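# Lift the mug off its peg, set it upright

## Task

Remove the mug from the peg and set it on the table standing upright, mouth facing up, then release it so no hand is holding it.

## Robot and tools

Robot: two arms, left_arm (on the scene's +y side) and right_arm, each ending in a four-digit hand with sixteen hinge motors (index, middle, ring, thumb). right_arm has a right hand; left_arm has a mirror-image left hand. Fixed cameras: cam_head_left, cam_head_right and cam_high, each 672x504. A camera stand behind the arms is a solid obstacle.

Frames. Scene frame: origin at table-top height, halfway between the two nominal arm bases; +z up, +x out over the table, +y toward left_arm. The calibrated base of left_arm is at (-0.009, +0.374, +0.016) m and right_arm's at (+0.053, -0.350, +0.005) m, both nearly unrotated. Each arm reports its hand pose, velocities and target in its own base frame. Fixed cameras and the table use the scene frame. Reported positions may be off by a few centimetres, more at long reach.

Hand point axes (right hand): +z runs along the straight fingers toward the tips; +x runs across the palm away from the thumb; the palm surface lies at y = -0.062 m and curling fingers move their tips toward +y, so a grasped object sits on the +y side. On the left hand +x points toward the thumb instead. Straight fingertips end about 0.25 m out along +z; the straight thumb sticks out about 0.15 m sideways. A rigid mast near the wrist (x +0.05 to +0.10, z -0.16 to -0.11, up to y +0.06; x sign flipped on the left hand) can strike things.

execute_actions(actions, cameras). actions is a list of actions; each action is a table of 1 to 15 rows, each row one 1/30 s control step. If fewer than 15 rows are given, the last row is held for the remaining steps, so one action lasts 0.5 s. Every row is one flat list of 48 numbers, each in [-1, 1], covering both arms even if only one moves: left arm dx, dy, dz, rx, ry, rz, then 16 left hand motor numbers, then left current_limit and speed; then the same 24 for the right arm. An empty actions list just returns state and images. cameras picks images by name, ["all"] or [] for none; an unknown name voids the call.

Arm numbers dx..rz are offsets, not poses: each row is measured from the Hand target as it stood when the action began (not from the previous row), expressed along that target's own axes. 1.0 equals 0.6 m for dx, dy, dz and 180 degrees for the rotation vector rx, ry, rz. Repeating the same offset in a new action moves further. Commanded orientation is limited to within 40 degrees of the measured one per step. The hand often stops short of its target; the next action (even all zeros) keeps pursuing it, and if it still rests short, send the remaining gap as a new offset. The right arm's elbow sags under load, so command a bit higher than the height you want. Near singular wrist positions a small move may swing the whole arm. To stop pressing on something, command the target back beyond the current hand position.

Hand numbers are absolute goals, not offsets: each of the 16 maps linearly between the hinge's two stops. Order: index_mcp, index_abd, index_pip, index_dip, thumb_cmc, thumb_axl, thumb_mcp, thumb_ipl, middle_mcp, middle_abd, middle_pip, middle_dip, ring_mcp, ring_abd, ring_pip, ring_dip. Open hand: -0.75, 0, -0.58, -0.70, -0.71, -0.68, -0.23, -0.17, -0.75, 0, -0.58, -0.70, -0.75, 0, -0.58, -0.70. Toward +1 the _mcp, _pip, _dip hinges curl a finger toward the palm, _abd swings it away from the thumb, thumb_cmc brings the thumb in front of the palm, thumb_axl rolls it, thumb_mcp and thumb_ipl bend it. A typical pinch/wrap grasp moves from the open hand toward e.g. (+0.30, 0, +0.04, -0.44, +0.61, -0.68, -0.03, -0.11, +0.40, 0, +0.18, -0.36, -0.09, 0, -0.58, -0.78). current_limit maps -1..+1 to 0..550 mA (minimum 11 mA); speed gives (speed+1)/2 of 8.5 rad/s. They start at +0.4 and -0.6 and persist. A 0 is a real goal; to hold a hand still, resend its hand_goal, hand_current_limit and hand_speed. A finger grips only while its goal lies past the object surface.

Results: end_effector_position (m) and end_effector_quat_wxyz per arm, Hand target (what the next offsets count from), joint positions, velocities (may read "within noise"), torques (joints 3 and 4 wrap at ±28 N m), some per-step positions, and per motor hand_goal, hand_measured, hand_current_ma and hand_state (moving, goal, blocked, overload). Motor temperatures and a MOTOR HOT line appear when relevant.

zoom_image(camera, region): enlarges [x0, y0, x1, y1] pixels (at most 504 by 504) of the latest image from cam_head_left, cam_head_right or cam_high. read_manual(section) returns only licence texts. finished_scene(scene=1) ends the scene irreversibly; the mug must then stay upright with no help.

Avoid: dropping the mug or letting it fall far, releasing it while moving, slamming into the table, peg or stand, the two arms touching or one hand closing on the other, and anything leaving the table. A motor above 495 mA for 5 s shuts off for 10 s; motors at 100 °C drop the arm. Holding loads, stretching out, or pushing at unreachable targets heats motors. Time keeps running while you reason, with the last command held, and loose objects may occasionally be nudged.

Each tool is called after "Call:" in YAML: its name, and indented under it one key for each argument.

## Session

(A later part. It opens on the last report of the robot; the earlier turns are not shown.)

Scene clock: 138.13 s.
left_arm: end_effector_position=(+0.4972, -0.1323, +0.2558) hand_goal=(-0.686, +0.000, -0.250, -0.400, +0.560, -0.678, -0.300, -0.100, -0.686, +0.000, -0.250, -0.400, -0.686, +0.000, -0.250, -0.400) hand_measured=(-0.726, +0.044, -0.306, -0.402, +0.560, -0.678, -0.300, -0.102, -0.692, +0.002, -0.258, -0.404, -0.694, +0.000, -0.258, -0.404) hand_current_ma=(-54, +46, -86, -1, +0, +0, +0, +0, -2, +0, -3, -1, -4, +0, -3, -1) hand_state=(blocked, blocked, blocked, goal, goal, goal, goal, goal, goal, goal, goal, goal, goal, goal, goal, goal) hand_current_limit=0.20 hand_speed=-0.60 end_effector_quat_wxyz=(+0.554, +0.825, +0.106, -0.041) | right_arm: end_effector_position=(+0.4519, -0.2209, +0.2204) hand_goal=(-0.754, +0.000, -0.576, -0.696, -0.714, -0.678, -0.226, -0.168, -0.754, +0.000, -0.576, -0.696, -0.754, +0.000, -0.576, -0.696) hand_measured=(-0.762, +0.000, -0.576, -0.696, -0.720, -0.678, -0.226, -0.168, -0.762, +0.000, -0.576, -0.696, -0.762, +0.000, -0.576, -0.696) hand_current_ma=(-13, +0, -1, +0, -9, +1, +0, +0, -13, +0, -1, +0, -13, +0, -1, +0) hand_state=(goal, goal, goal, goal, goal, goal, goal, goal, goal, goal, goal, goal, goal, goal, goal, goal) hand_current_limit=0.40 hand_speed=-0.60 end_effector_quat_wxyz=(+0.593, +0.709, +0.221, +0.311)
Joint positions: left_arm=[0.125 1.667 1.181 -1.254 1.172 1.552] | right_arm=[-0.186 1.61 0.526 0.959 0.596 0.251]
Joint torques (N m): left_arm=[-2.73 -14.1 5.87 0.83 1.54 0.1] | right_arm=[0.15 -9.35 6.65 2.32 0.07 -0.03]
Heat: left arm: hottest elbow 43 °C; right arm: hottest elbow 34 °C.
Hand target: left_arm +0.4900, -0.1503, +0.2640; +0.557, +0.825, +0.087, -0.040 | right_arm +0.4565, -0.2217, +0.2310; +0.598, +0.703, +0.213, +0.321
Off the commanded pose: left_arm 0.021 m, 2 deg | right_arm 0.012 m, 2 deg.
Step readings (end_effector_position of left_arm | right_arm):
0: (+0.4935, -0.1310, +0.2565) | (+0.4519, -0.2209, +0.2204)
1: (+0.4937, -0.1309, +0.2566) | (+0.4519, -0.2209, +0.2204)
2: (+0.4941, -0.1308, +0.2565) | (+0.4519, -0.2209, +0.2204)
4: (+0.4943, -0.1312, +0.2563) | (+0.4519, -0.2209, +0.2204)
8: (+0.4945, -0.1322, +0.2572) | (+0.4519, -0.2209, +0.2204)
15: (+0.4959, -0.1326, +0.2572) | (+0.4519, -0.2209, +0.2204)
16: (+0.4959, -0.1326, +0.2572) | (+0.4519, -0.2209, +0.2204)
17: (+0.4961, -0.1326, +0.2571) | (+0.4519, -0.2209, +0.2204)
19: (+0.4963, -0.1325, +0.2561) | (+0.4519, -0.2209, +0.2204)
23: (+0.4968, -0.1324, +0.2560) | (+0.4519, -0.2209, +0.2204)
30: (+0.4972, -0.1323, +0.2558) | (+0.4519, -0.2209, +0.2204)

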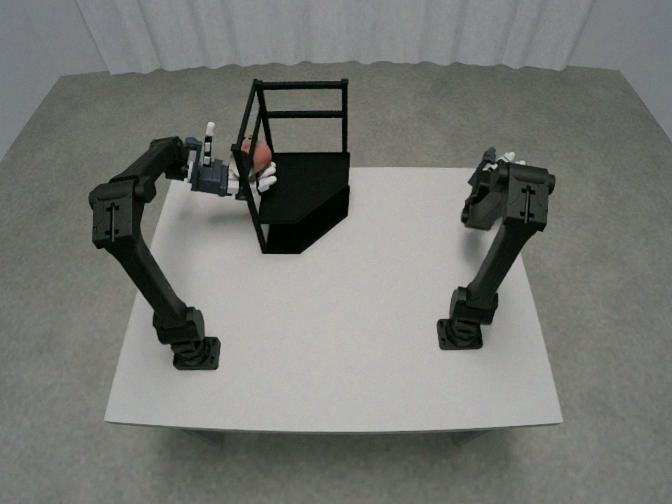

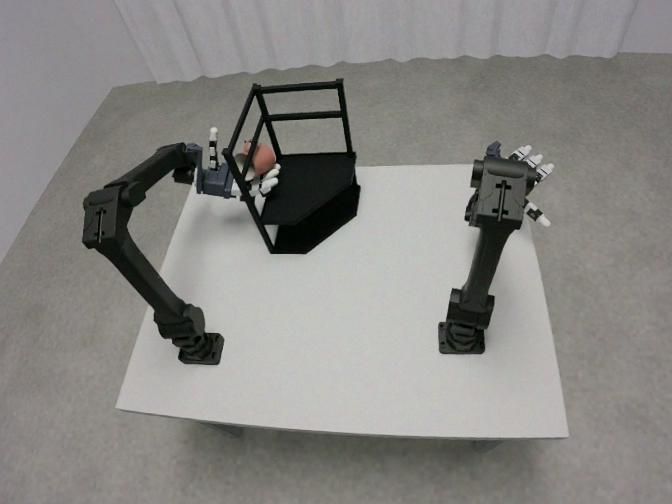

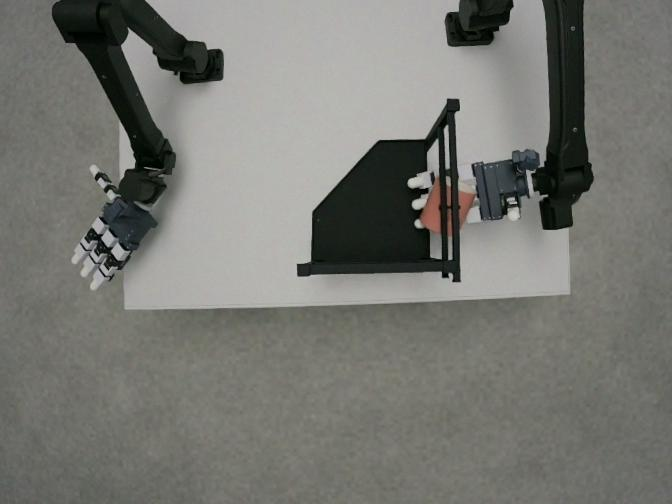

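Call:
execute_actions:
  actions:
    - [[0.0065,-0.0217,-0.0572,0,0,0,-0.685,0,-0.25,-0.2,0.56,-0.678,-0.3,-0.1,-0.685,0,-0.25,-0.2,-0.685,0,-0.25,-0.2,0.2,-0.6,0,0,0,0,0,0,-0.754,0,-0.576,-0.696,-0.714,-0.678,-0.226,-0.168,-0.754,0,-0.576,-0.696,-0.754,0,-0.576,-0.696,0.4,-0.6]]
  cameras: ["all"]

Call:
zoom_image:
  camera: "cam_high"
  region: [400, 130, 580, 270]

Call:
zoom_image:
  camera: "cam_head_left"
  region: [180, 110, 300, 210]

Call:
zoom_image:
  camera: "cam_head_right"
  region: [180, 110, 300, 210]

Scene clock: 141.30 s.
left_arm: end_effector_position=(+0.4796, -0.1200, +0.2518) hand_goal=(-0.686, +0.000, -0.250, -0.200, +0.560, -0.678, -0.300, -0.100, -0.686, +0.000, -0.250, -0.200, -0.686, +0.000, -0.250, -0.200) hand_measured=(-0.726, -0.004, -0.276, -0.208, +0.560, -0.678, -0.300, -0.102, -0.692, +0.000, -0.258, -0.204, -0.694, +0.000, -0.258, -0.204) hand_current_ma=(-54, -1, -23, -3, +0, +0, +0, +0, -2, +0, -3, -1, -4, +0, -3, -1) hand_state=(blocked, goal, blocked, goal, goal, goal, goal, goal, goal, goal, goal, goal, goal, goal, goal, goal) hand_current_limit=0.20 hand_speed=-0.60 end_effector_quat_wxyz=(+0.555, +0.824, +0.096, -0.058) | right_arm: end_effector_position=(+0.4519, -0.2209, +0.2204) hand_goal=(-0.754, +0.000, -0.576, -0.696, -0.714, -0.678, -0.226, -0.168, -0.754, +0.000, -0.576, -0.696, -0.754, +0.000, -0.576, -0.696) hand_measured=(-0.762, +0.000, -0.576, -0.696, -0.720, -0.678, -0.226, -0.168, -0.762, +0.000, -0.576, -0.696, -0.762, +0.000, -0.576, -0.696) hand_current_ma=(-13, +0, -1, +0, -9, +1, +0, +0, -13, +0, -1, +0, -13, +0, -1, +0) hand_state=(goal, goal, goal, goal, goal, goal, goal, goal, goal, goal, goal, goal, goal, goal, goal, goal) hand_current_limit=0.40 hand_speed=-0.60 end_effector_quat_wxyz=(+0.593, +0.709, +0.221, +0.311)
Joint positions: left_arm=[0.159 1.686 1.181 -1.412 1.159 1.725] | right_arm=[-0.186 1.61 0.526 0.959 0.596 0.251]
Joint torques (N m): left_arm=[0.67 -11.87 9.31 -0.13 1.24 0.25] | right_arm=[0.21 -9.35 6.72 2.3 0.07 -0.02]
Heat: left arm: hottest elbow 43 °C; right arm: hottest elbow 34 °C.
Hand target: left_arm +0.4904, -0.1136, +0.2644; +0.557, +0.825, +0.087, -0.041 | right_arm +0.4565, -0.2217, +0.2310; +0.598, +0.703, +0.213, +0.321
Off the commanded pose: left_arm 0.018 m, 2 deg | right_arm 0.012 m, 2 deg.
Step readings (end_effector_position of left_arm | right_arm):
0: (+0.4973, -0.1323, +0.2558) | (+0.4519, -0.2209, +0.2204)
1: (+0.4973, -0.1323, +0.2558) | (+0.4519, -0.2209, +0.2204)
2: (+0.4963, -0.1320, +0.2557) | (+0.4519, -0.2209, +0.2204)
4: (+0.4930, -0.1304, +0.2557) | (+0.4519, -0.2209, +0.2204)
8: (+0.4867, -0.1260, +0.2536) | (+0.4519, -0.2209, +0.2204)
15: (+0.4824, -0.1199, +0.2514) | (+0.4519, -0.2209, +0.2204)

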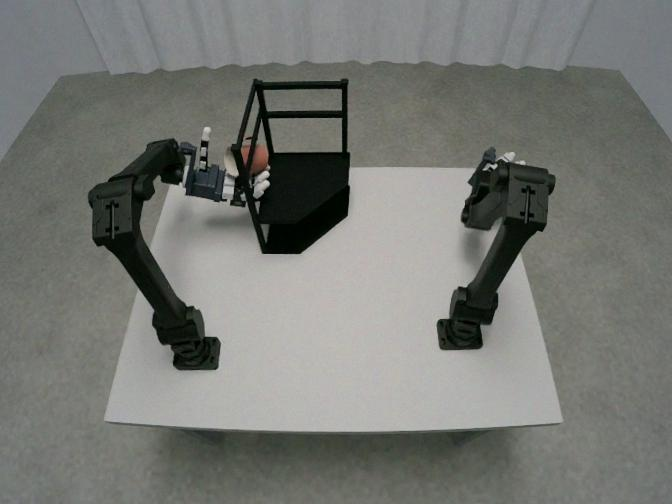

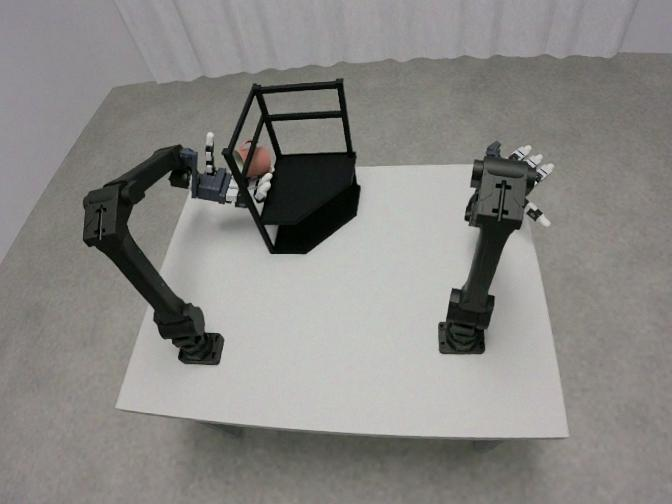

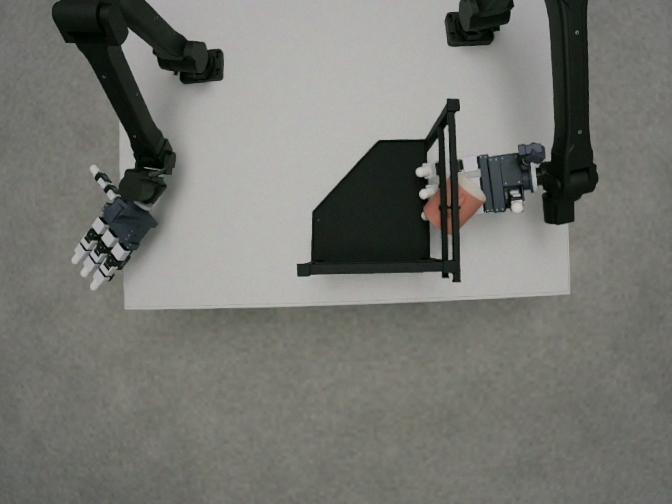

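Scaled by 2.800 from the camera's 672x504 image, which has a finer 960x720 frame.

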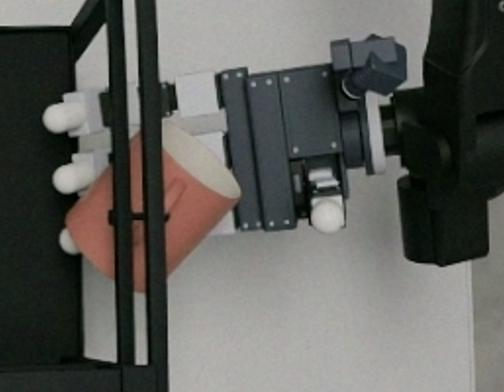

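Scaled by 4.200 from the camera's 672x504 image, which has a finer 960x720 frame.

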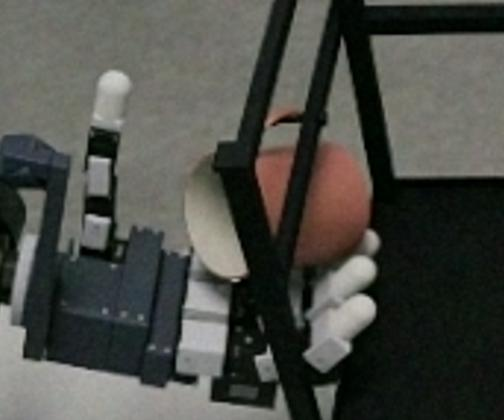

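Scaled by 4.200 from the camera's 672x504 image, which has a finer 960x720 frame.

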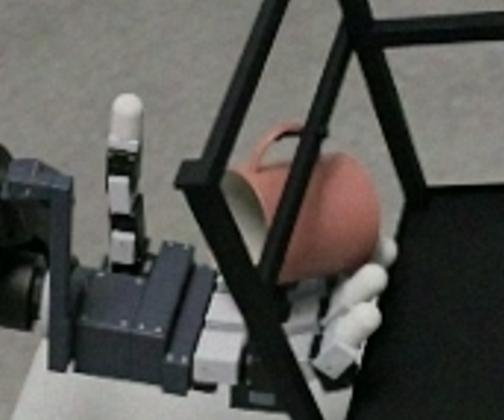

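Call:
execute_actions:
  actions:
    - [[0.0,-0.006,0.0,0,0,0,-0.685,0,-0.42,-0.696,0.56,-0.678,-0.3,-0.1,-0.685,0,-0.42,-0.696,-0.685,0,-0.42,-0.696,0.2,-0.4,0,0,0,0,0,0,-0.754,0,-0.576,-0.696,-0.714,-0.678,-0.226,-0.168,-0.754,0,-0.576,-0.696,-0.754,0,-0.576,-0.696,0.4,-0.6]]
    - [[0.0102,-0.0395,-0.0913,0,0,0,-0.685,0,-0.42,-0.696,0.56,-0.678,-0.3,-0.1,-0.685,0,-0.42,-0.696,-0.685,0,-0.42,-0.696,0.2,-0.6,0,0,0,0,0,0,-0.754,0,-0.576,-0.696,-0.714,-0.678,-0.226,-0.168,-0.754,0,-0.576,-0.696,-0.754,0,-0.576,-0.696,0.4,-0.6]]
    - [[0.0102,-0.0395,-0.0913,0,0,0,-0.685,0,-0.42,-0.696,0.56,-0.678,-0.3,-0.1,-0.685,0,-0.42,-0.696,-0.685,0,-0.42,-0.696,0.2,-0.6,0,0,0,0,0,0,-0.754,0,-0.576,-0.696,-0.714,-0.678,-0.226,-0.168,-0.754,0,-0.576,-0.696,-0.754,0,-0.576,-0.696,0.4,-0.6]]
  cameras: ["all"]

Call:
zoom_image:
  camera: "cam_high"
  region: [400, 130, 580, 270]

Call:
zoom_image:
  camera: "cam_head_left"
  region: [180, 110, 300, 210]

Call:
zoom_image:
  camera: "cam_head_right"
  region: [180, 110, 300, 210]

Scene clock: 161.90 s.
left_arm: end_effector_position=(+0.4780, +0.0059, +0.2458) hand_goal=(-0.686, +0.000, -0.420, -0.696, +0.560, -0.678, -0.300, -0.100, -0.686, +0.000, -0.420, -0.696, -0.686, +0.000, -0.420, -0.696) hand_measured=(-0.692, +0.000, -0.420, -0.694, +0.560, -0.678, -0.300, -0.102, -0.692, +0.000, -0.420, -0.694, -0.694, +0.000, -0.420, -0.694) hand_current_ma=(-3, +0, +0, +0, +0, +0, +0, +0, -2, +0, +0, +1, -4, +0, +0, +0) hand_state=(goal, goal, goal, goal, goal, goal, goal, goal, goal, goal, goal, goal, goal, goal, goal, goal) hand_current_limit=0.20 hand_speed=-0.60 end_effector_quat_wxyz=(+0.549, +0.827, +0.124, -0.020) | right_arm: end_effector_position=(+0.4519, -0.2209, +0.2204) hand_goal=(-0.754, +0.000, -0.576, -0.696, -0.714, -0.678, -0.226, -0.168, -0.754, +0.000, -0.576, -0.696, -0.754, +0.000, -0.576, -0.696) hand_measured=(-0.762, +0.000, -0.576, -0.696, -0.720, -0.678, -0.226, -0.168, -0.762, +0.000, -0.576, -0.696, -0.762, +0.000, -0.576, -0.696) hand_current_ma=(-13, +0, -1, +0, -9, +1, +0, +0, -13, +0, -1, +0, -13, +0, -1, +0) hand_state=(goal, goal, goal, goal, goal, goal, goal, goal, goal, goal, goal, goal, goal, goal, goal, goal) hand_current_limit=0.40 hand_speed=-0.60 end_effector_quat_wxyz=(+0.593, +0.709, +0.221, +0.311)
Joint positions: left_arm=[0.429 1.786 1.283 -1.693 1.059 2.076] | right_arm=[-0.186 1.61 0.526 0.959 0.596 0.251]
Joint torques (N m): left_arm=[-0.97 -12.63 9.55 -0.59 0.86 0.3] | right_arm=[0.32 -9.11 6.69 2.37 0.06 -0.01]
Heat: left arm: hottest elbow 45 °C; right arm: hottest elbow 35 °C.
Hand target: left_arm +0.4895, +0.0078, +0.2571; +0.557, +0.825, +0.086, -0.040 | right_arm +0.4565, -0.2217, +0.2310; +0.598, +0.703, +0.213, +0.321
Off the commanded pose: left_arm 0.016 m, 5 deg | right_arm 0.012 m, 2 deg.
joint sent to its limit (left arm) — joint 4 (wrist pitch), lower limit. The joint targets are off in orientation, not in position.
Step readings (end_effector_position of left_arm | right_arm):
0: (+0.4796, -0.1200, +0.2518) | (+0.4519, -0.2209, +0.2204)
1: (+0.4795, -0.1200, +0.2518) | (+0.4519, -0.2209, +0.2204)
2: (+0.4794, -0.1198, +0.2519) | (+0.4519, -0.2209, +0.2204)
4: (+0.4791, -0.1197, +0.2520) | (+0.4519, -0.2209, +0.2204)
8: (+0.4787, -0.1193, +0.2521) | (+0.4519, -0.2209, +0.2204)
15: (+0.4782, -0.1192, +0.2523) | (+0.4519, -0.2209, +0.2204)
16: (+0.4780, -0.1189, +0.2522) | (+0.4519, -0.2209, +0.2204)
17: (+0.4769, -0.1174, +0.2521) | (+0.4519, -0.2209, +0.2204)
19: (+0.4753, -0.1069, +0.2515) | (+0.4519, -0.2209, +0.2204)
23: (+0.4776, -0.0719, +0.2470) | (+0.4519, -0.2209, +0.2204)
30: (+0.4802, -0.0507, +0.2433) | (+0.4519, -0.2209, +0.2204)
31: (+0.4797, -0.0508, +0.2436) | (+0.4519, -0.2209, +0.2204)
32: (+0.4786, -0.0507, +0.2436) | (+0.4519, -0.2209, +0.2204)
34: (+0.4769, -0.0445, +0.2433) | (+0.4519, -0.2209, +0.2204)
38: (+0.4779, -0.0145, +0.2441) | (+0.4519, -0.2209, +0.2204)
45: (+0.4787, +0.0063, +0.2456) | (+0.4519, -0.2209, +0.2204)

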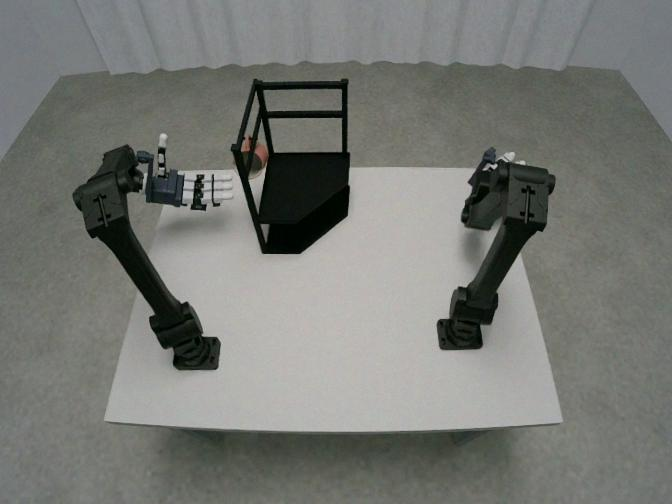

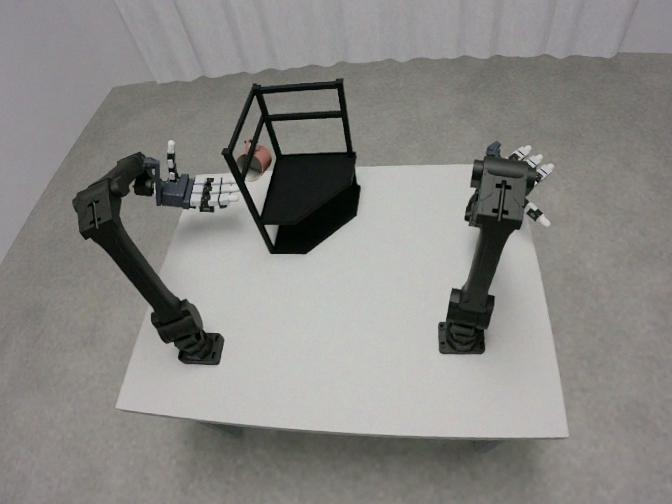

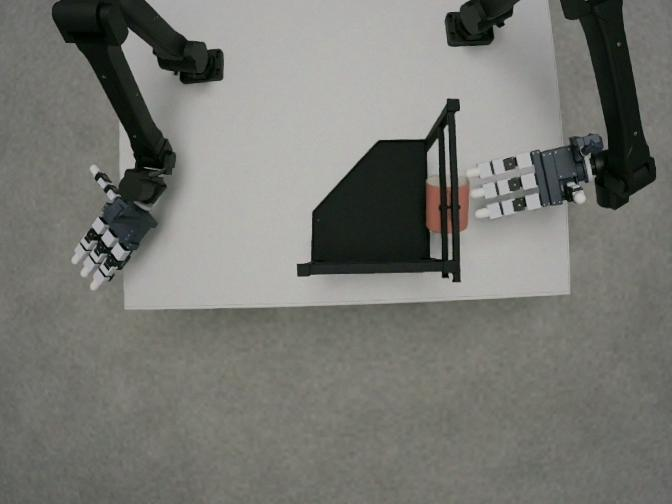

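Scaled by 2.800 from the camera's 672x504 image, which has a finer 960x720 frame.

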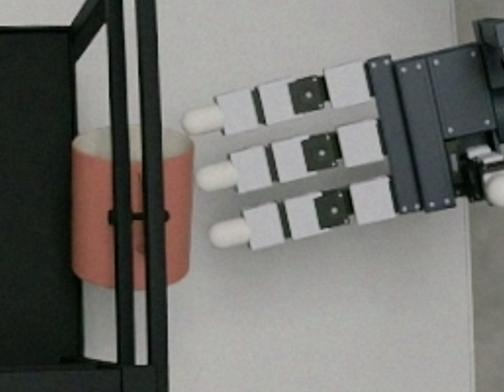

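Scaled by 4.200 from the camera's 672x504 image, which has a finer 960x720 frame.

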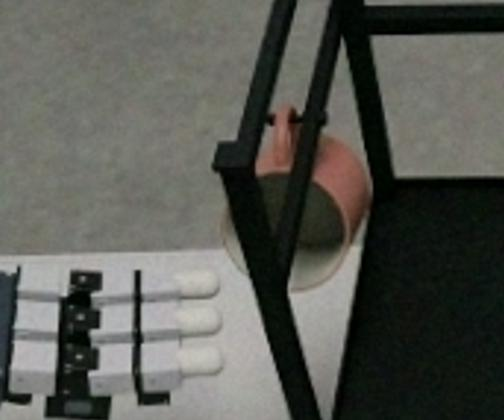

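Scaled by 4.200 from the camera's 672x504 image, which has a finer 960x720 frame.

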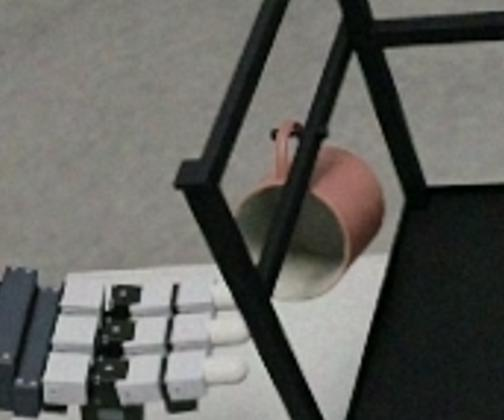

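Call:
execute_actions:
  actions:
    - [[-0.0235,0.0478,0.1133,0,0,-0.0223,-0.685,0,-0.38,-0.55,0.56,-0.678,-0.4,-0.1,-0.685,0,-0.38,-0.55,-0.685,0,-0.38,-0.55,0.2,-0.6,0,0,0,0,0,0,-0.754,0,-0.576,-0.696,-0.714,-0.678,-0.226,-0.168,-0.754,0,-0.576,-0.696,-0.754,0,-0.576,-0.696,0.4,-0.6]]
  cameras: ["all"]

Call:
zoom_image:
  camera: "cam_high"
  region: [400, 130, 580, 270]

Call:
zoom_image:
  camera: "cam_head_left"
  region: [180, 110, 300, 210]

Call:
zoom_image:
  camera: "cam_head_right"
  region: [180, 110, 300, 210]

Scene clock: 165.37 s.
left_arm: end_effector_position=(+0.4859, -0.0699, +0.2512) hand_goal=(-0.686, +0.000, -0.380, -0.550, +0.560, -0.678, -0.400, -0.100, -0.686, +0.000, -0.380, -0.550, -0.686, +0.000, -0.380, -0.550) hand_measured=(-0.694, +0.000, -0.388, -0.552, +0.560, -0.678, -0.398, -0.102, -0.692, +0.000, -0.388, -0.554, -0.696, +0.000, -0.388, -0.554) hand_current_ma=(-3, +0, -3, -1, +0, +0, +1, +0, -3, +0, -3, -1, -5, +0, -3, -1) hand_state=(goal, goal, goal, goal, goal, goal, goal, goal, goal, goal, goal, goal, goal, goal, goal, goal) hand_current_limit=0.20 hand_speed=-0.60 end_effector_quat_wxyz=(+0.556, +0.821, +0.113, -0.071) | right_arm: end_effector_position=(+0.4519, -0.2209, +0.2204) hand_goal=(-0.754, +0.000, -0.576, -0.696, -0.714, -0.678, -0.226, -0.168, -0.754, +0.000, -0.576, -0.696, -0.754, +0.000, -0.576, -0.696) hand_measured=(-0.762, +0.000, -0.576, -0.696, -0.720, -0.678, -0.226, -0.168, -0.762, +0.000, -0.576, -0.696, -0.762, +0.000, -0.576, -0.696) hand_current_ma=(-13, +0, -1, +0, -9, +1, +0, +0, -13, +0, -1, +0, -13, +0, -1, +0) hand_state=(goal, goal, goal, goal, goal, goal, goal, goal, goal, goal, goal, goal, goal, goal, goal, goal) hand_current_limit=0.40 hand_speed=-0.60 end_effector_quat_wxyz=(+0.593, +0.709, +0.221, +0.311)
Joint positions: left_arm=[0.265 1.759 1.262 -1.635 1.115 1.918] | right_arm=[-0.186 1.61 0.526 0.959 0.596 0.251]
Joint torques (N m): left_arm=[0.38 -15.03 5.53 -0.03 1.13 0.07] | right_arm=[0.21 -9.29 6.71 2.29 0.07 -0.03]
Heat: left arm: hottest elbow 45 °C; right arm: hottest elbow 35 °C.
Hand target: left_arm +0.4831, -0.0671, +0.2599; +0.555, +0.821, +0.115, -0.060 | right_arm +0.4565, -0.2217, +0.2310; +0.598, +0.703, +0.213, +0.321
Off the commanded pose: left_arm 0.010 m, 1 deg | right_arm 0.012 m, 2 deg.
Step readings (end_effector_position of left_arm | right_arm):
0: (+0.4780, +0.0059, +0.2458) | (+0.4519, -0.2209, +0.2204)
1: (+0.4780, +0.0056, +0.2459) | (+0.4519, -0.2209, +0.2204)
2: (+0.4788, +0.0029, +0.2464) | (+0.4519, -0.2209, +0.2204)
4: (+0.4824, -0.0060, +0.2487) | (+0.4519, -0.2209, +0.2204)
8: (+0.4826, -0.0446, +0.2506) | (+0.4519, -0.2209, +0.2204)
15: (+0.4830, -0.0711, +0.2524) | (+0.4519, -0.2209, +0.2204)

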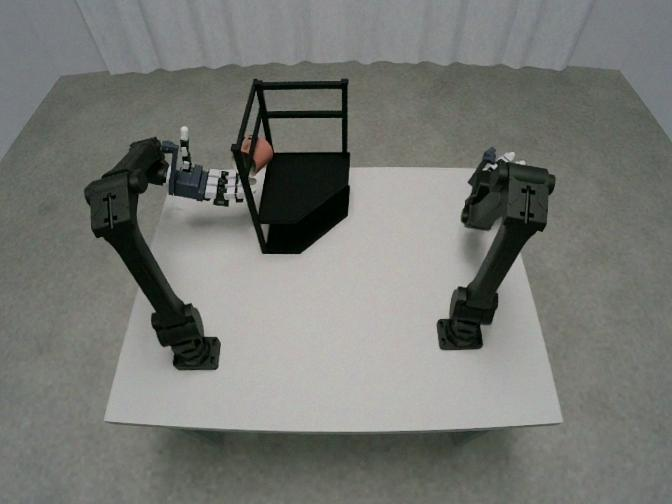

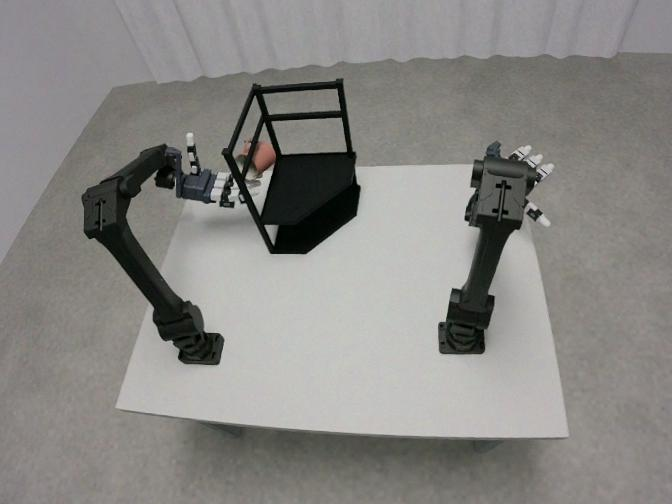

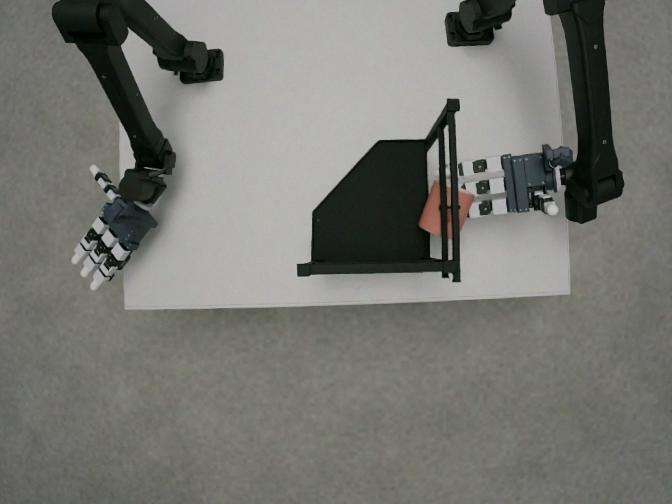

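Scaled by 2.800 from the camera's 672x504 image, which has a finer 960x720 frame.

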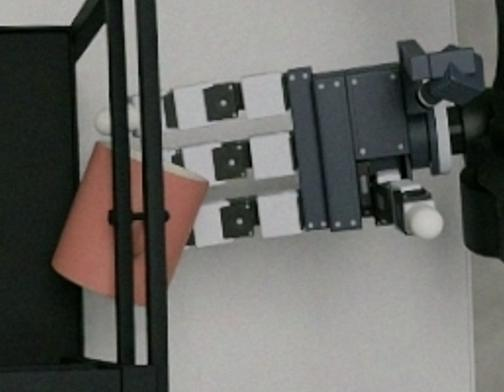

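Scaled by 4.200 from the camera's 672x504 image, which has a finer 960x720 frame.

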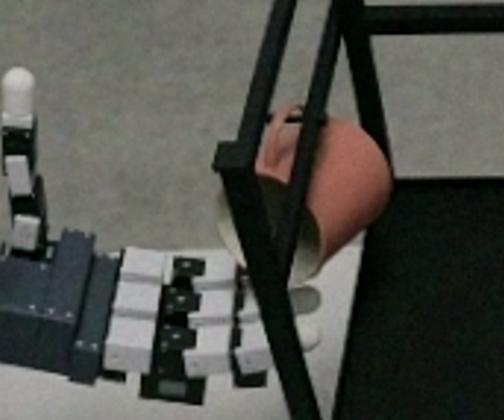

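Scaled by 4.200 from the camera's 672x504 image, which has a finer 960x720 frame.

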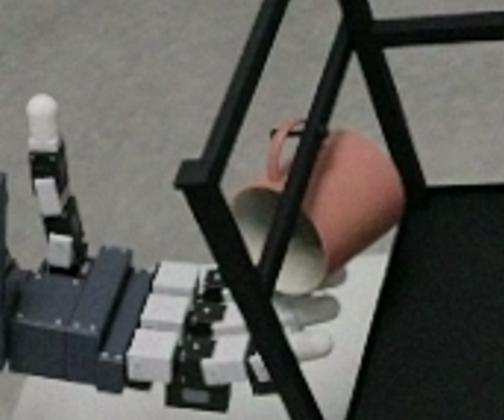

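Call:
execute_actions:
  actions: []
  cameras: ["all"]

Call:
zoom_image:
  camera: "cam_high"
  region: [400, 130, 580, 270]

Call:
zoom_image:
  camera: "cam_head_right"
  region: [200, 110, 300, 210]

Scene clock: 166.73 s.
left_arm: end_effector_position=(+0.4860, -0.0699, +0.2511) hand_goal=(-0.686, +0.000, -0.380, -0.550, +0.560, -0.678, -0.400, -0.100, -0.686, +0.000, -0.380, -0.550, -0.686, +0.000, -0.380, -0.550) hand_measured=(-0.694, +0.000, -0.388, -0.552, +0.560, -0.678, -0.398, -0.102, -0.692, +0.000, -0.388, -0.554, -0.696, +0.000, -0.388, -0.554) hand_current_ma=(-3, +0, -3, -1, +0, +0, +1, +0, -3, +0, -3, -1, -5, +0, -3, -1) hand_state=(goal, goal, goal, goal, goal, goal, goal, goal, goal, goal, goal, goal, goal, goal, goal, goal) hand_current_limit=0.20 hand_speed=-0.60 end_effector_quat_wxyz=(+0.556, +0.821, +0.113, -0.071) | right_arm: end_effector_position=(+0.4519, -0.2209, +0.2204) hand_goal=(-0.754, +0.000, -0.576, -0.696, -0.714, -0.678, -0.226, -0.168, -0.754, +0.000, -0.576, -0.696, -0.754, +0.000, -0.576, -0.696) hand_measured=(-0.762, +0.000, -0.576, -0.696, -0.720, -0.678, -0.226, -0.168, -0.762, +0.000, -0.576, -0.696, -0.762, +0.000, -0.576, -0.696) hand_current_ma=(-13, +0, -1, +0, -9, +1, +0, +0, -13, +0, -1, +0, -13, +0, -1, +0) hand_state=(goal, goal, goal, goal, goal, goal, goal, goal, goal, goal, goal, goal, goal, goal, goal, goal) hand_current_limit=0.40 hand_speed=-0.60 end_effector_quat_wxyz=(+0.593, +0.709, +0.221, +0.311)
Joint positions: left_arm=[0.265 1.759 1.262 -1.635 1.115 1.918] | right_arm=[-0.186 1.61 0.526 0.959 0.596 0.251]
Joint velocities: within noise
Joint torques (N m): left_arm=[0.56 -15.27 5.37 0.09 1.09 0.02] | right_arm=[0.15 -9.17 6.69 2.29 0.07 -0.02]
Motor temperatures (°C): left_arm=[27 29 45 26 29 26] | right_arm=[28 29 35 26 24 28]
Heat: left arm: hottest elbow 45 °C; right arm: hottest elbow 35 °C.
Hand target: left_arm +0.4831, -0.0671, +0.2599; +0.555, +0.821, +0.115, -0.060 | right_arm +0.4565, -0.2217, +0.2310; +0.598, +0.703, +0.213, +0.321
Off the commanded pose: left_arm 0.010 m, 1 deg | right_arm 0.012 m, 2 deg.

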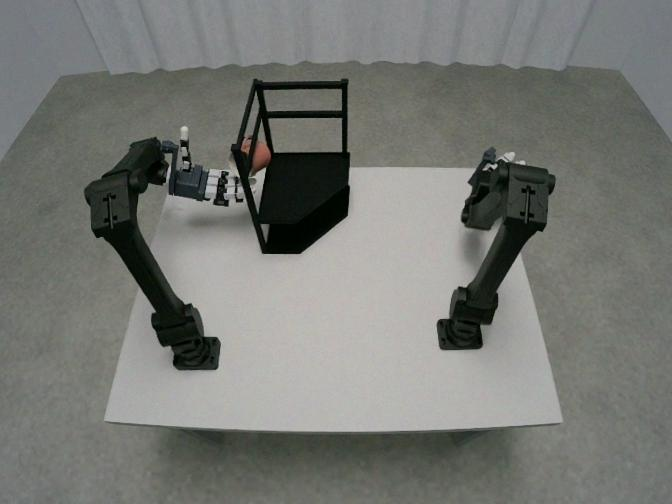

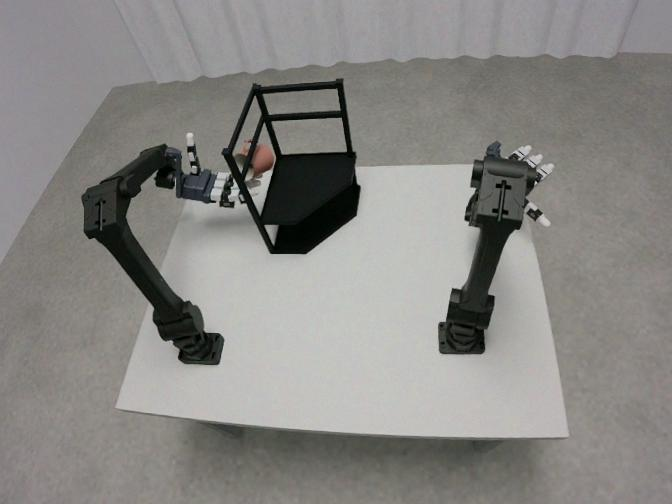

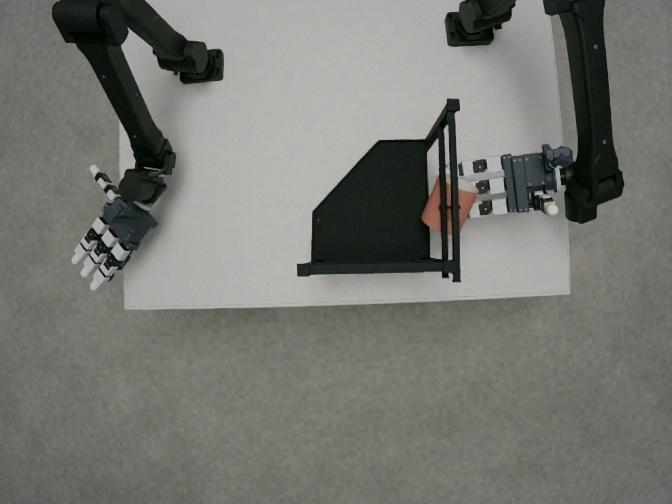

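Scaled by 2.800 from the camera's 672x504 image, which has a finer 960x720 frame.

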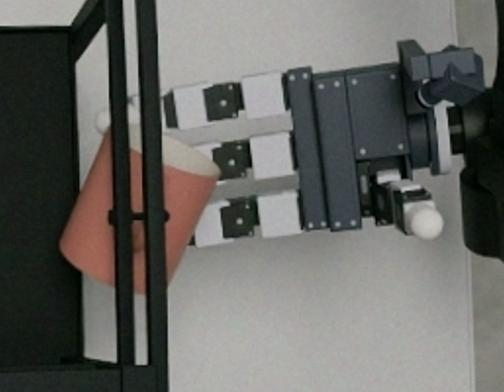

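Scaled by 5.040 from the camera's 672x504 image, which has a finer 960x720 frame.

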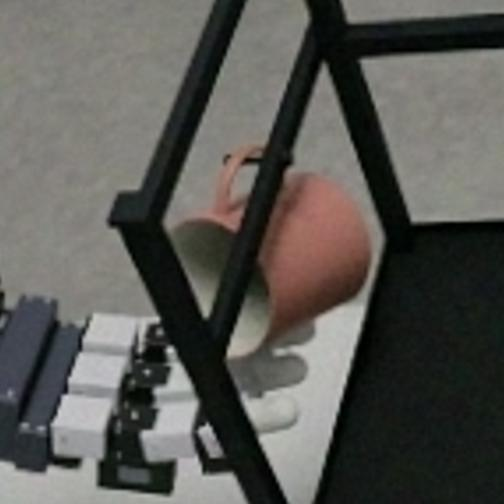

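Call:
execute_actions:
  actions: []

Scene clock: 168.83 s.
left_arm: end_effector_position=(+0.4860, -0.0699, +0.2511) hand_goal=(-0.686, +0.000, -0.380, -0.550, +0.560, -0.678, -0.400, -0.100, -0.686, +0.000, -0.380, -0.550, -0.686, +0.000, -0.380, -0.550) hand_measured=(-0.694, +0.000, -0.388, -0.552, +0.560, -0.678, -0.398, -0.102, -0.692, +0.000, -0.388, -0.554, -0.696, +0.000, -0.388, -0.554) hand_current_ma=(-3, +0, -3, -1, +0, +0, +1, +0, -3, +0, -3, -1, -5, +0, -3, -1) hand_state=(goal, goal, goal, goal, goal, goal, goal, goal, goal, goal, goal, goal, goal, goal, goal, goal) hand_current_limit=0.20 hand_speed=-0.60 end_effector_quat_wxyz=(+0.556, +0.821, +0.113, -0.071) | right_arm: end_effector_position=(+0.4519, -0.2209, +0.2204) hand_goal=(-0.754, +0.000, -0.576, -0.696, -0.714, -0.678, -0.226, -0.168, -0.754, +0.000, -0.576, -0.696, -0.754, +0.000, -0.576, -0.696) hand_measured=(-0.762, +0.000, -0.576, -0.696, -0.720, -0.678, -0.226, -0.168, -0.762, +0.000, -0.576, -0.696, -0.762, +0.000, -0.576, -0.696) hand_current_ma=(-13, +0, -1, +0, -9, +1, +0, +0, -13, +0, -1, +0, -13, +0, -1, +0) hand_state=(goal, goal, goal, goal, goal, goal, goal, goal, goal, goal, goal, goal, goal, goal, goal, goal) hand_current_limit=0.40 hand_speed=-0.60 end_effector_quat_wxyz=(+0.593, +0.709, +0.221, +0.311)
Joint positions: left_arm=[0.265 1.759 1.262 -1.635 1.115 1.918] | right_arm=[-0.186 1.61 0.526 0.959 0.596 0.251]
Joint velocities: within noise
Joint torques (N m): left_arm=[1.32 -16.09 5.27 0.02 1.1 0.05] | right_arm=[0.32 -9.23 6.68 2.35 0.08 -0.02]
Motor temperatures (°C): left_arm=[27 29 44 26 29 26] | right_arm=[28 29 35 26 24 28]
Heat: left arm: hottest elbow 44 °C; right arm: hottest elbow 35 °C.
Hand target: left_arm +0.4831, -0.0671, +0.2599; +0.555, +0.821, +0.115, -0.060 | right_arm +0.4565, -0.2217, +0.2310; +0.598, +0.703, +0.213, +0.321
Off the commanded pose: left_arm 0.010 m, 1 deg | right_arm 0.012 m, 2 deg.

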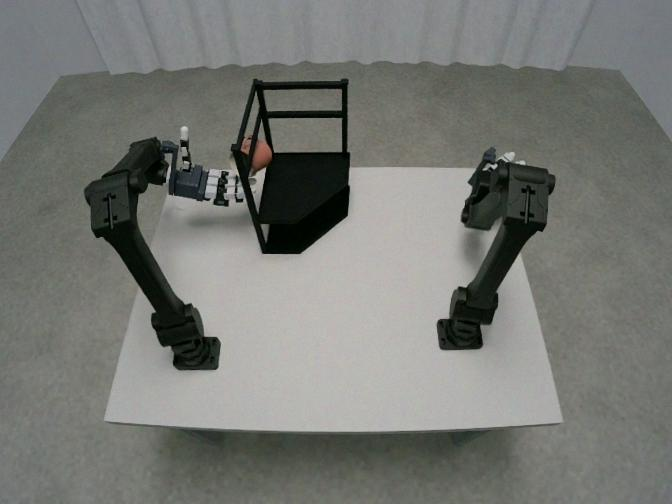

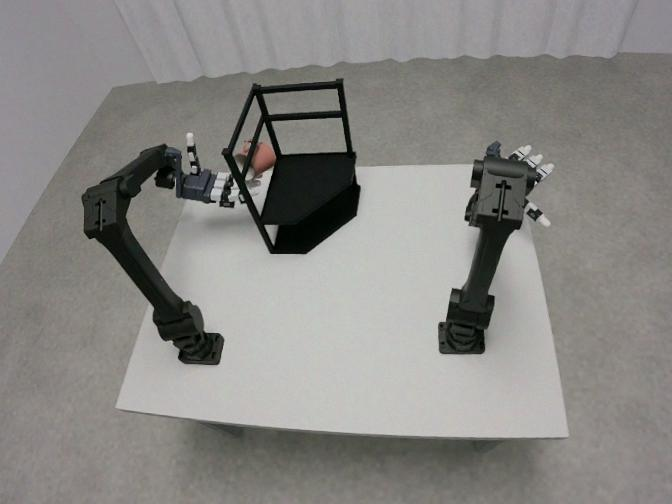

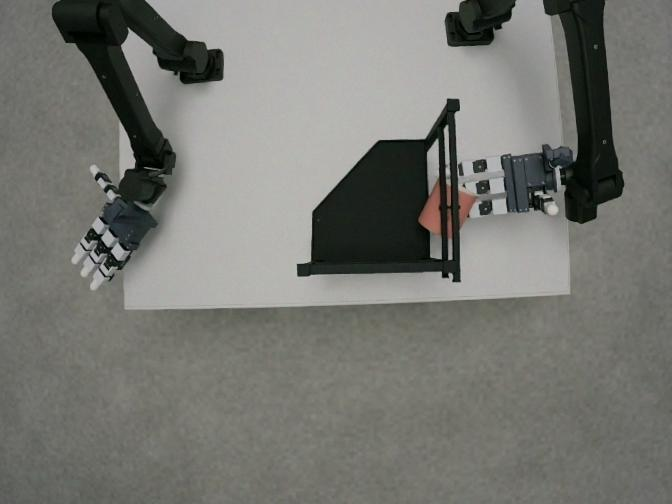

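Call:
zoom_image:
  camera: "cam_high"
  region: [400, 120, 580, 270]

Call:
zoom_image:
  camera: "cam_head_left"
  region: [170, 110, 310, 220]

Call:
zoom_image:
  camera: "cam_head_right"
  region: [170, 110, 310, 220]

Scaled by 2.800 from the camera's 672x504 image, which has a finer 960x720 frame.

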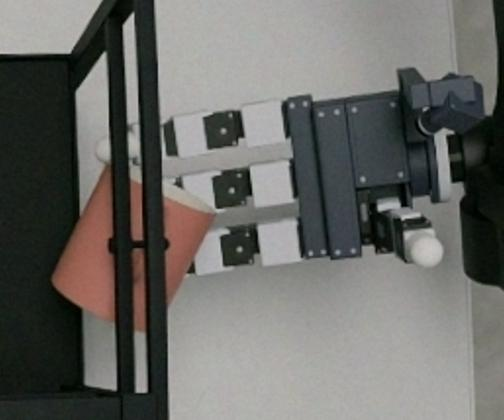

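Scaled by 3.600 from the camera's 672x504 image, which has a finer 960x720 frame.

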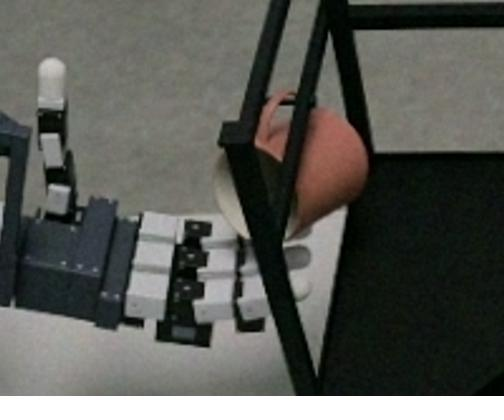

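Scaled by 3.600 from the camera's 672x504 image, which has a finer 960x720 frame.

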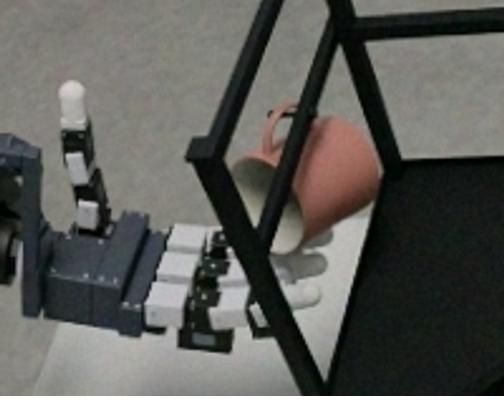

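Call:
execute_actions:
  actions:
    - [[-0.033,0.0139,0.0532,0,0,0,-0.686,0,-0.38,-0.55,0.56,-0.678,-0.4,-0.1,-0.686,0,-0.38,-0.55,-0.686,0,-0.38,-0.55,0.2,-0.6,0,0,0,0,0,0,-0.754,0,-0.576,-0.696,-0.714,-0.678,-0.226,-0.168,-0.754,0,-0.576,-0.696,-0.754,0,-0.576,-0.696,0.4,-0.6]]
  cameras: ["all"]

Call:
zoom_image:
  camera: "cam_high"
  region: [400, 120, 580, 270]

Call:
zoom_image:
  camera: "cam_head_right"
  region: [170, 110, 310, 220]

Scene clock: 174.53 s.
left_arm: end_effector_position=(+0.4703, -0.1000, +0.2525) hand_goal=(-0.686, +0.000, -0.380, -0.550, +0.560, -0.678, -0.400, -0.100, -0.686, +0.000, -0.380, -0.550, -0.686, +0.000, -0.380, -0.550) hand_measured=(-0.694, +0.000, -0.388, -0.552, +0.560, -0.678, -0.398, -0.102, -0.692, +0.000, -0.388, -0.554, -0.696, +0.000, -0.388, -0.554) hand_current_ma=(-3, +0, -3, -1, +0, +0, +1, +0, -3, +0, -3, -1, -5, +0, -3, -1) hand_state=(goal, goal, goal, goal, goal, goal, goal, goal, goal, goal, goal, goal, goal, goal, goal, goal) hand_current_limit=0.20 hand_speed=-0.60 end_effector_quat_wxyz=(+0.555, +0.821, +0.118, -0.067) | right_arm: end_effector_position=(+0.4519, -0.2209, +0.2204) hand_goal=(-0.754, +0.000, -0.576, -0.696, -0.714, -0.678, -0.226, -0.168, -0.754, +0.000, -0.576, -0.696, -0.754, +0.000, -0.576, -0.696) hand_measured=(-0.762, +0.000, -0.576, -0.696, -0.720, -0.678, -0.226, -0.168, -0.762, +0.000, -0.576, -0.696, -0.762, +0.000, -0.576, -0.696) hand_current_ma=(-13, +0, -1, +0, -9, +1, +0, +0, -13, +0, -1, +0, -13, +0, -1, +0) hand_state=(goal, goal, goal, goal, goal, goal, goal, goal, goal, goal, goal, goal, goal, goal, goal, goal) hand_current_limit=0.40 hand_speed=-0.60 end_effector_quat_wxyz=(+0.593, +0.709, +0.221, +0.311)
Joint positions: left_arm=[0.208 1.674 1.165 -1.49 1.147 1.773] | right_arm=[-0.186 1.61 0.526 0.959 0.596 0.251]
Joint torques (N m): left_arm=[-0.26 -14.51 5.57 0.31 1.18 0.15] | right_arm=[0.26 -9.29 6.68 2.32 0.08 -0.02]
Heat: left arm: hottest elbow 43 °C; right arm: hottest elbow 35 °C.
Hand target: left_arm +0.4670, -0.1020, +0.2600; +0.555, +0.821, +0.115, -0.060 | right_arm +0.4565, -0.2217, +0.2310; +0.598, +0.703, +0.213, +0.321
Off the commanded pose: left_arm 0.008 m, 1 deg | right_arm 0.012 m, 2 deg.
Step readings (end_effector_position of left_arm | right_arm):
0: (+0.4860, -0.0699, +0.2511) | (+0.4519, -0.2209, +0.2204)
1: (+0.4859, -0.0699, +0.2512) | (+0.4519, -0.2209, +0.2204)
2: (+0.4858, -0.0701, +0.2511) | (+0.4519, -0.2209, +0.2204)
4: (+0.4814, -0.0734, +0.2497) | (+0.4519, -0.2209, +0.2204)
8: (+0.4706, -0.0894, +0.2500) | (+0.4519, -0.2209, +0.2204)
15: (+0.4687, -0.1003, +0.2550) | (+0.4519, -0.2209, +0.2204)

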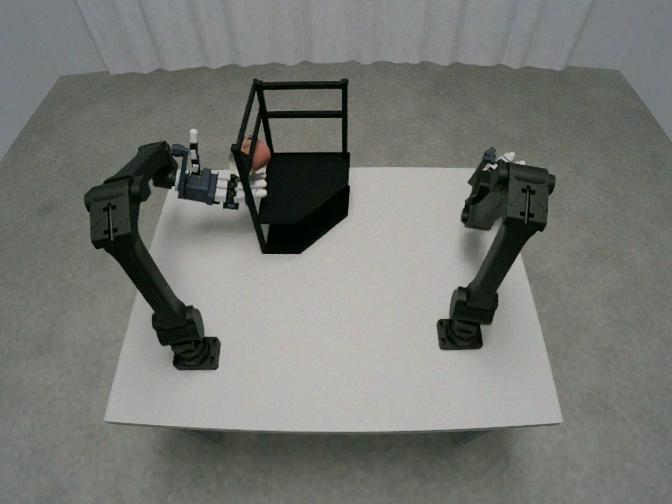

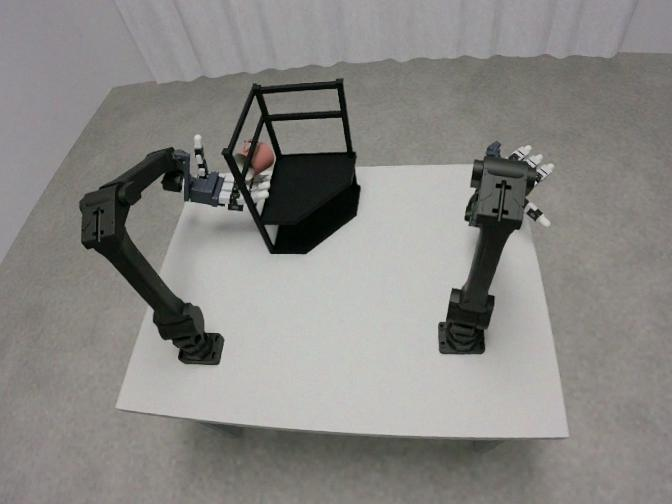

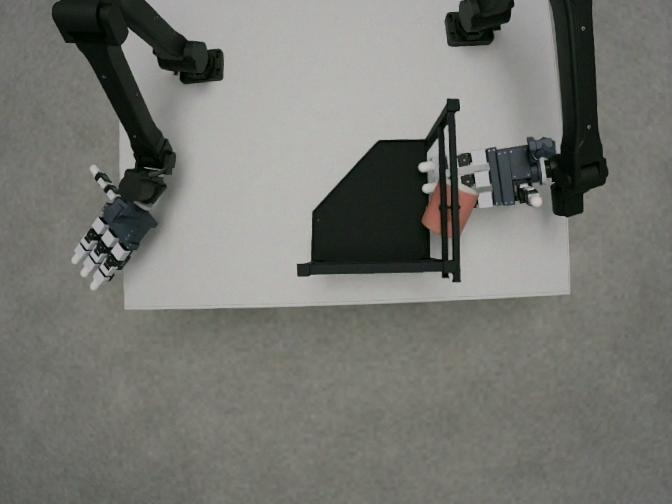

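Scaled by 2.800 from the camera's 672x504 image, which has a finer 960x720 frame.

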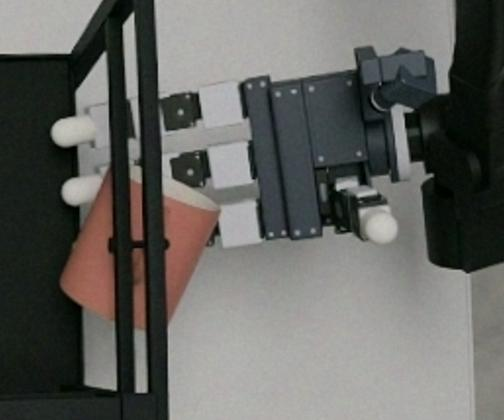

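Scaled by 3.600 from the camera's 672x504 image, which has a finer 960x720 frame.

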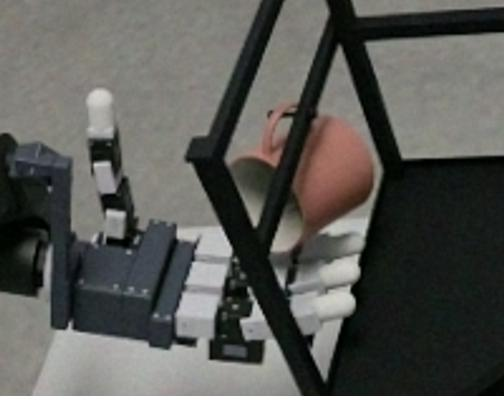

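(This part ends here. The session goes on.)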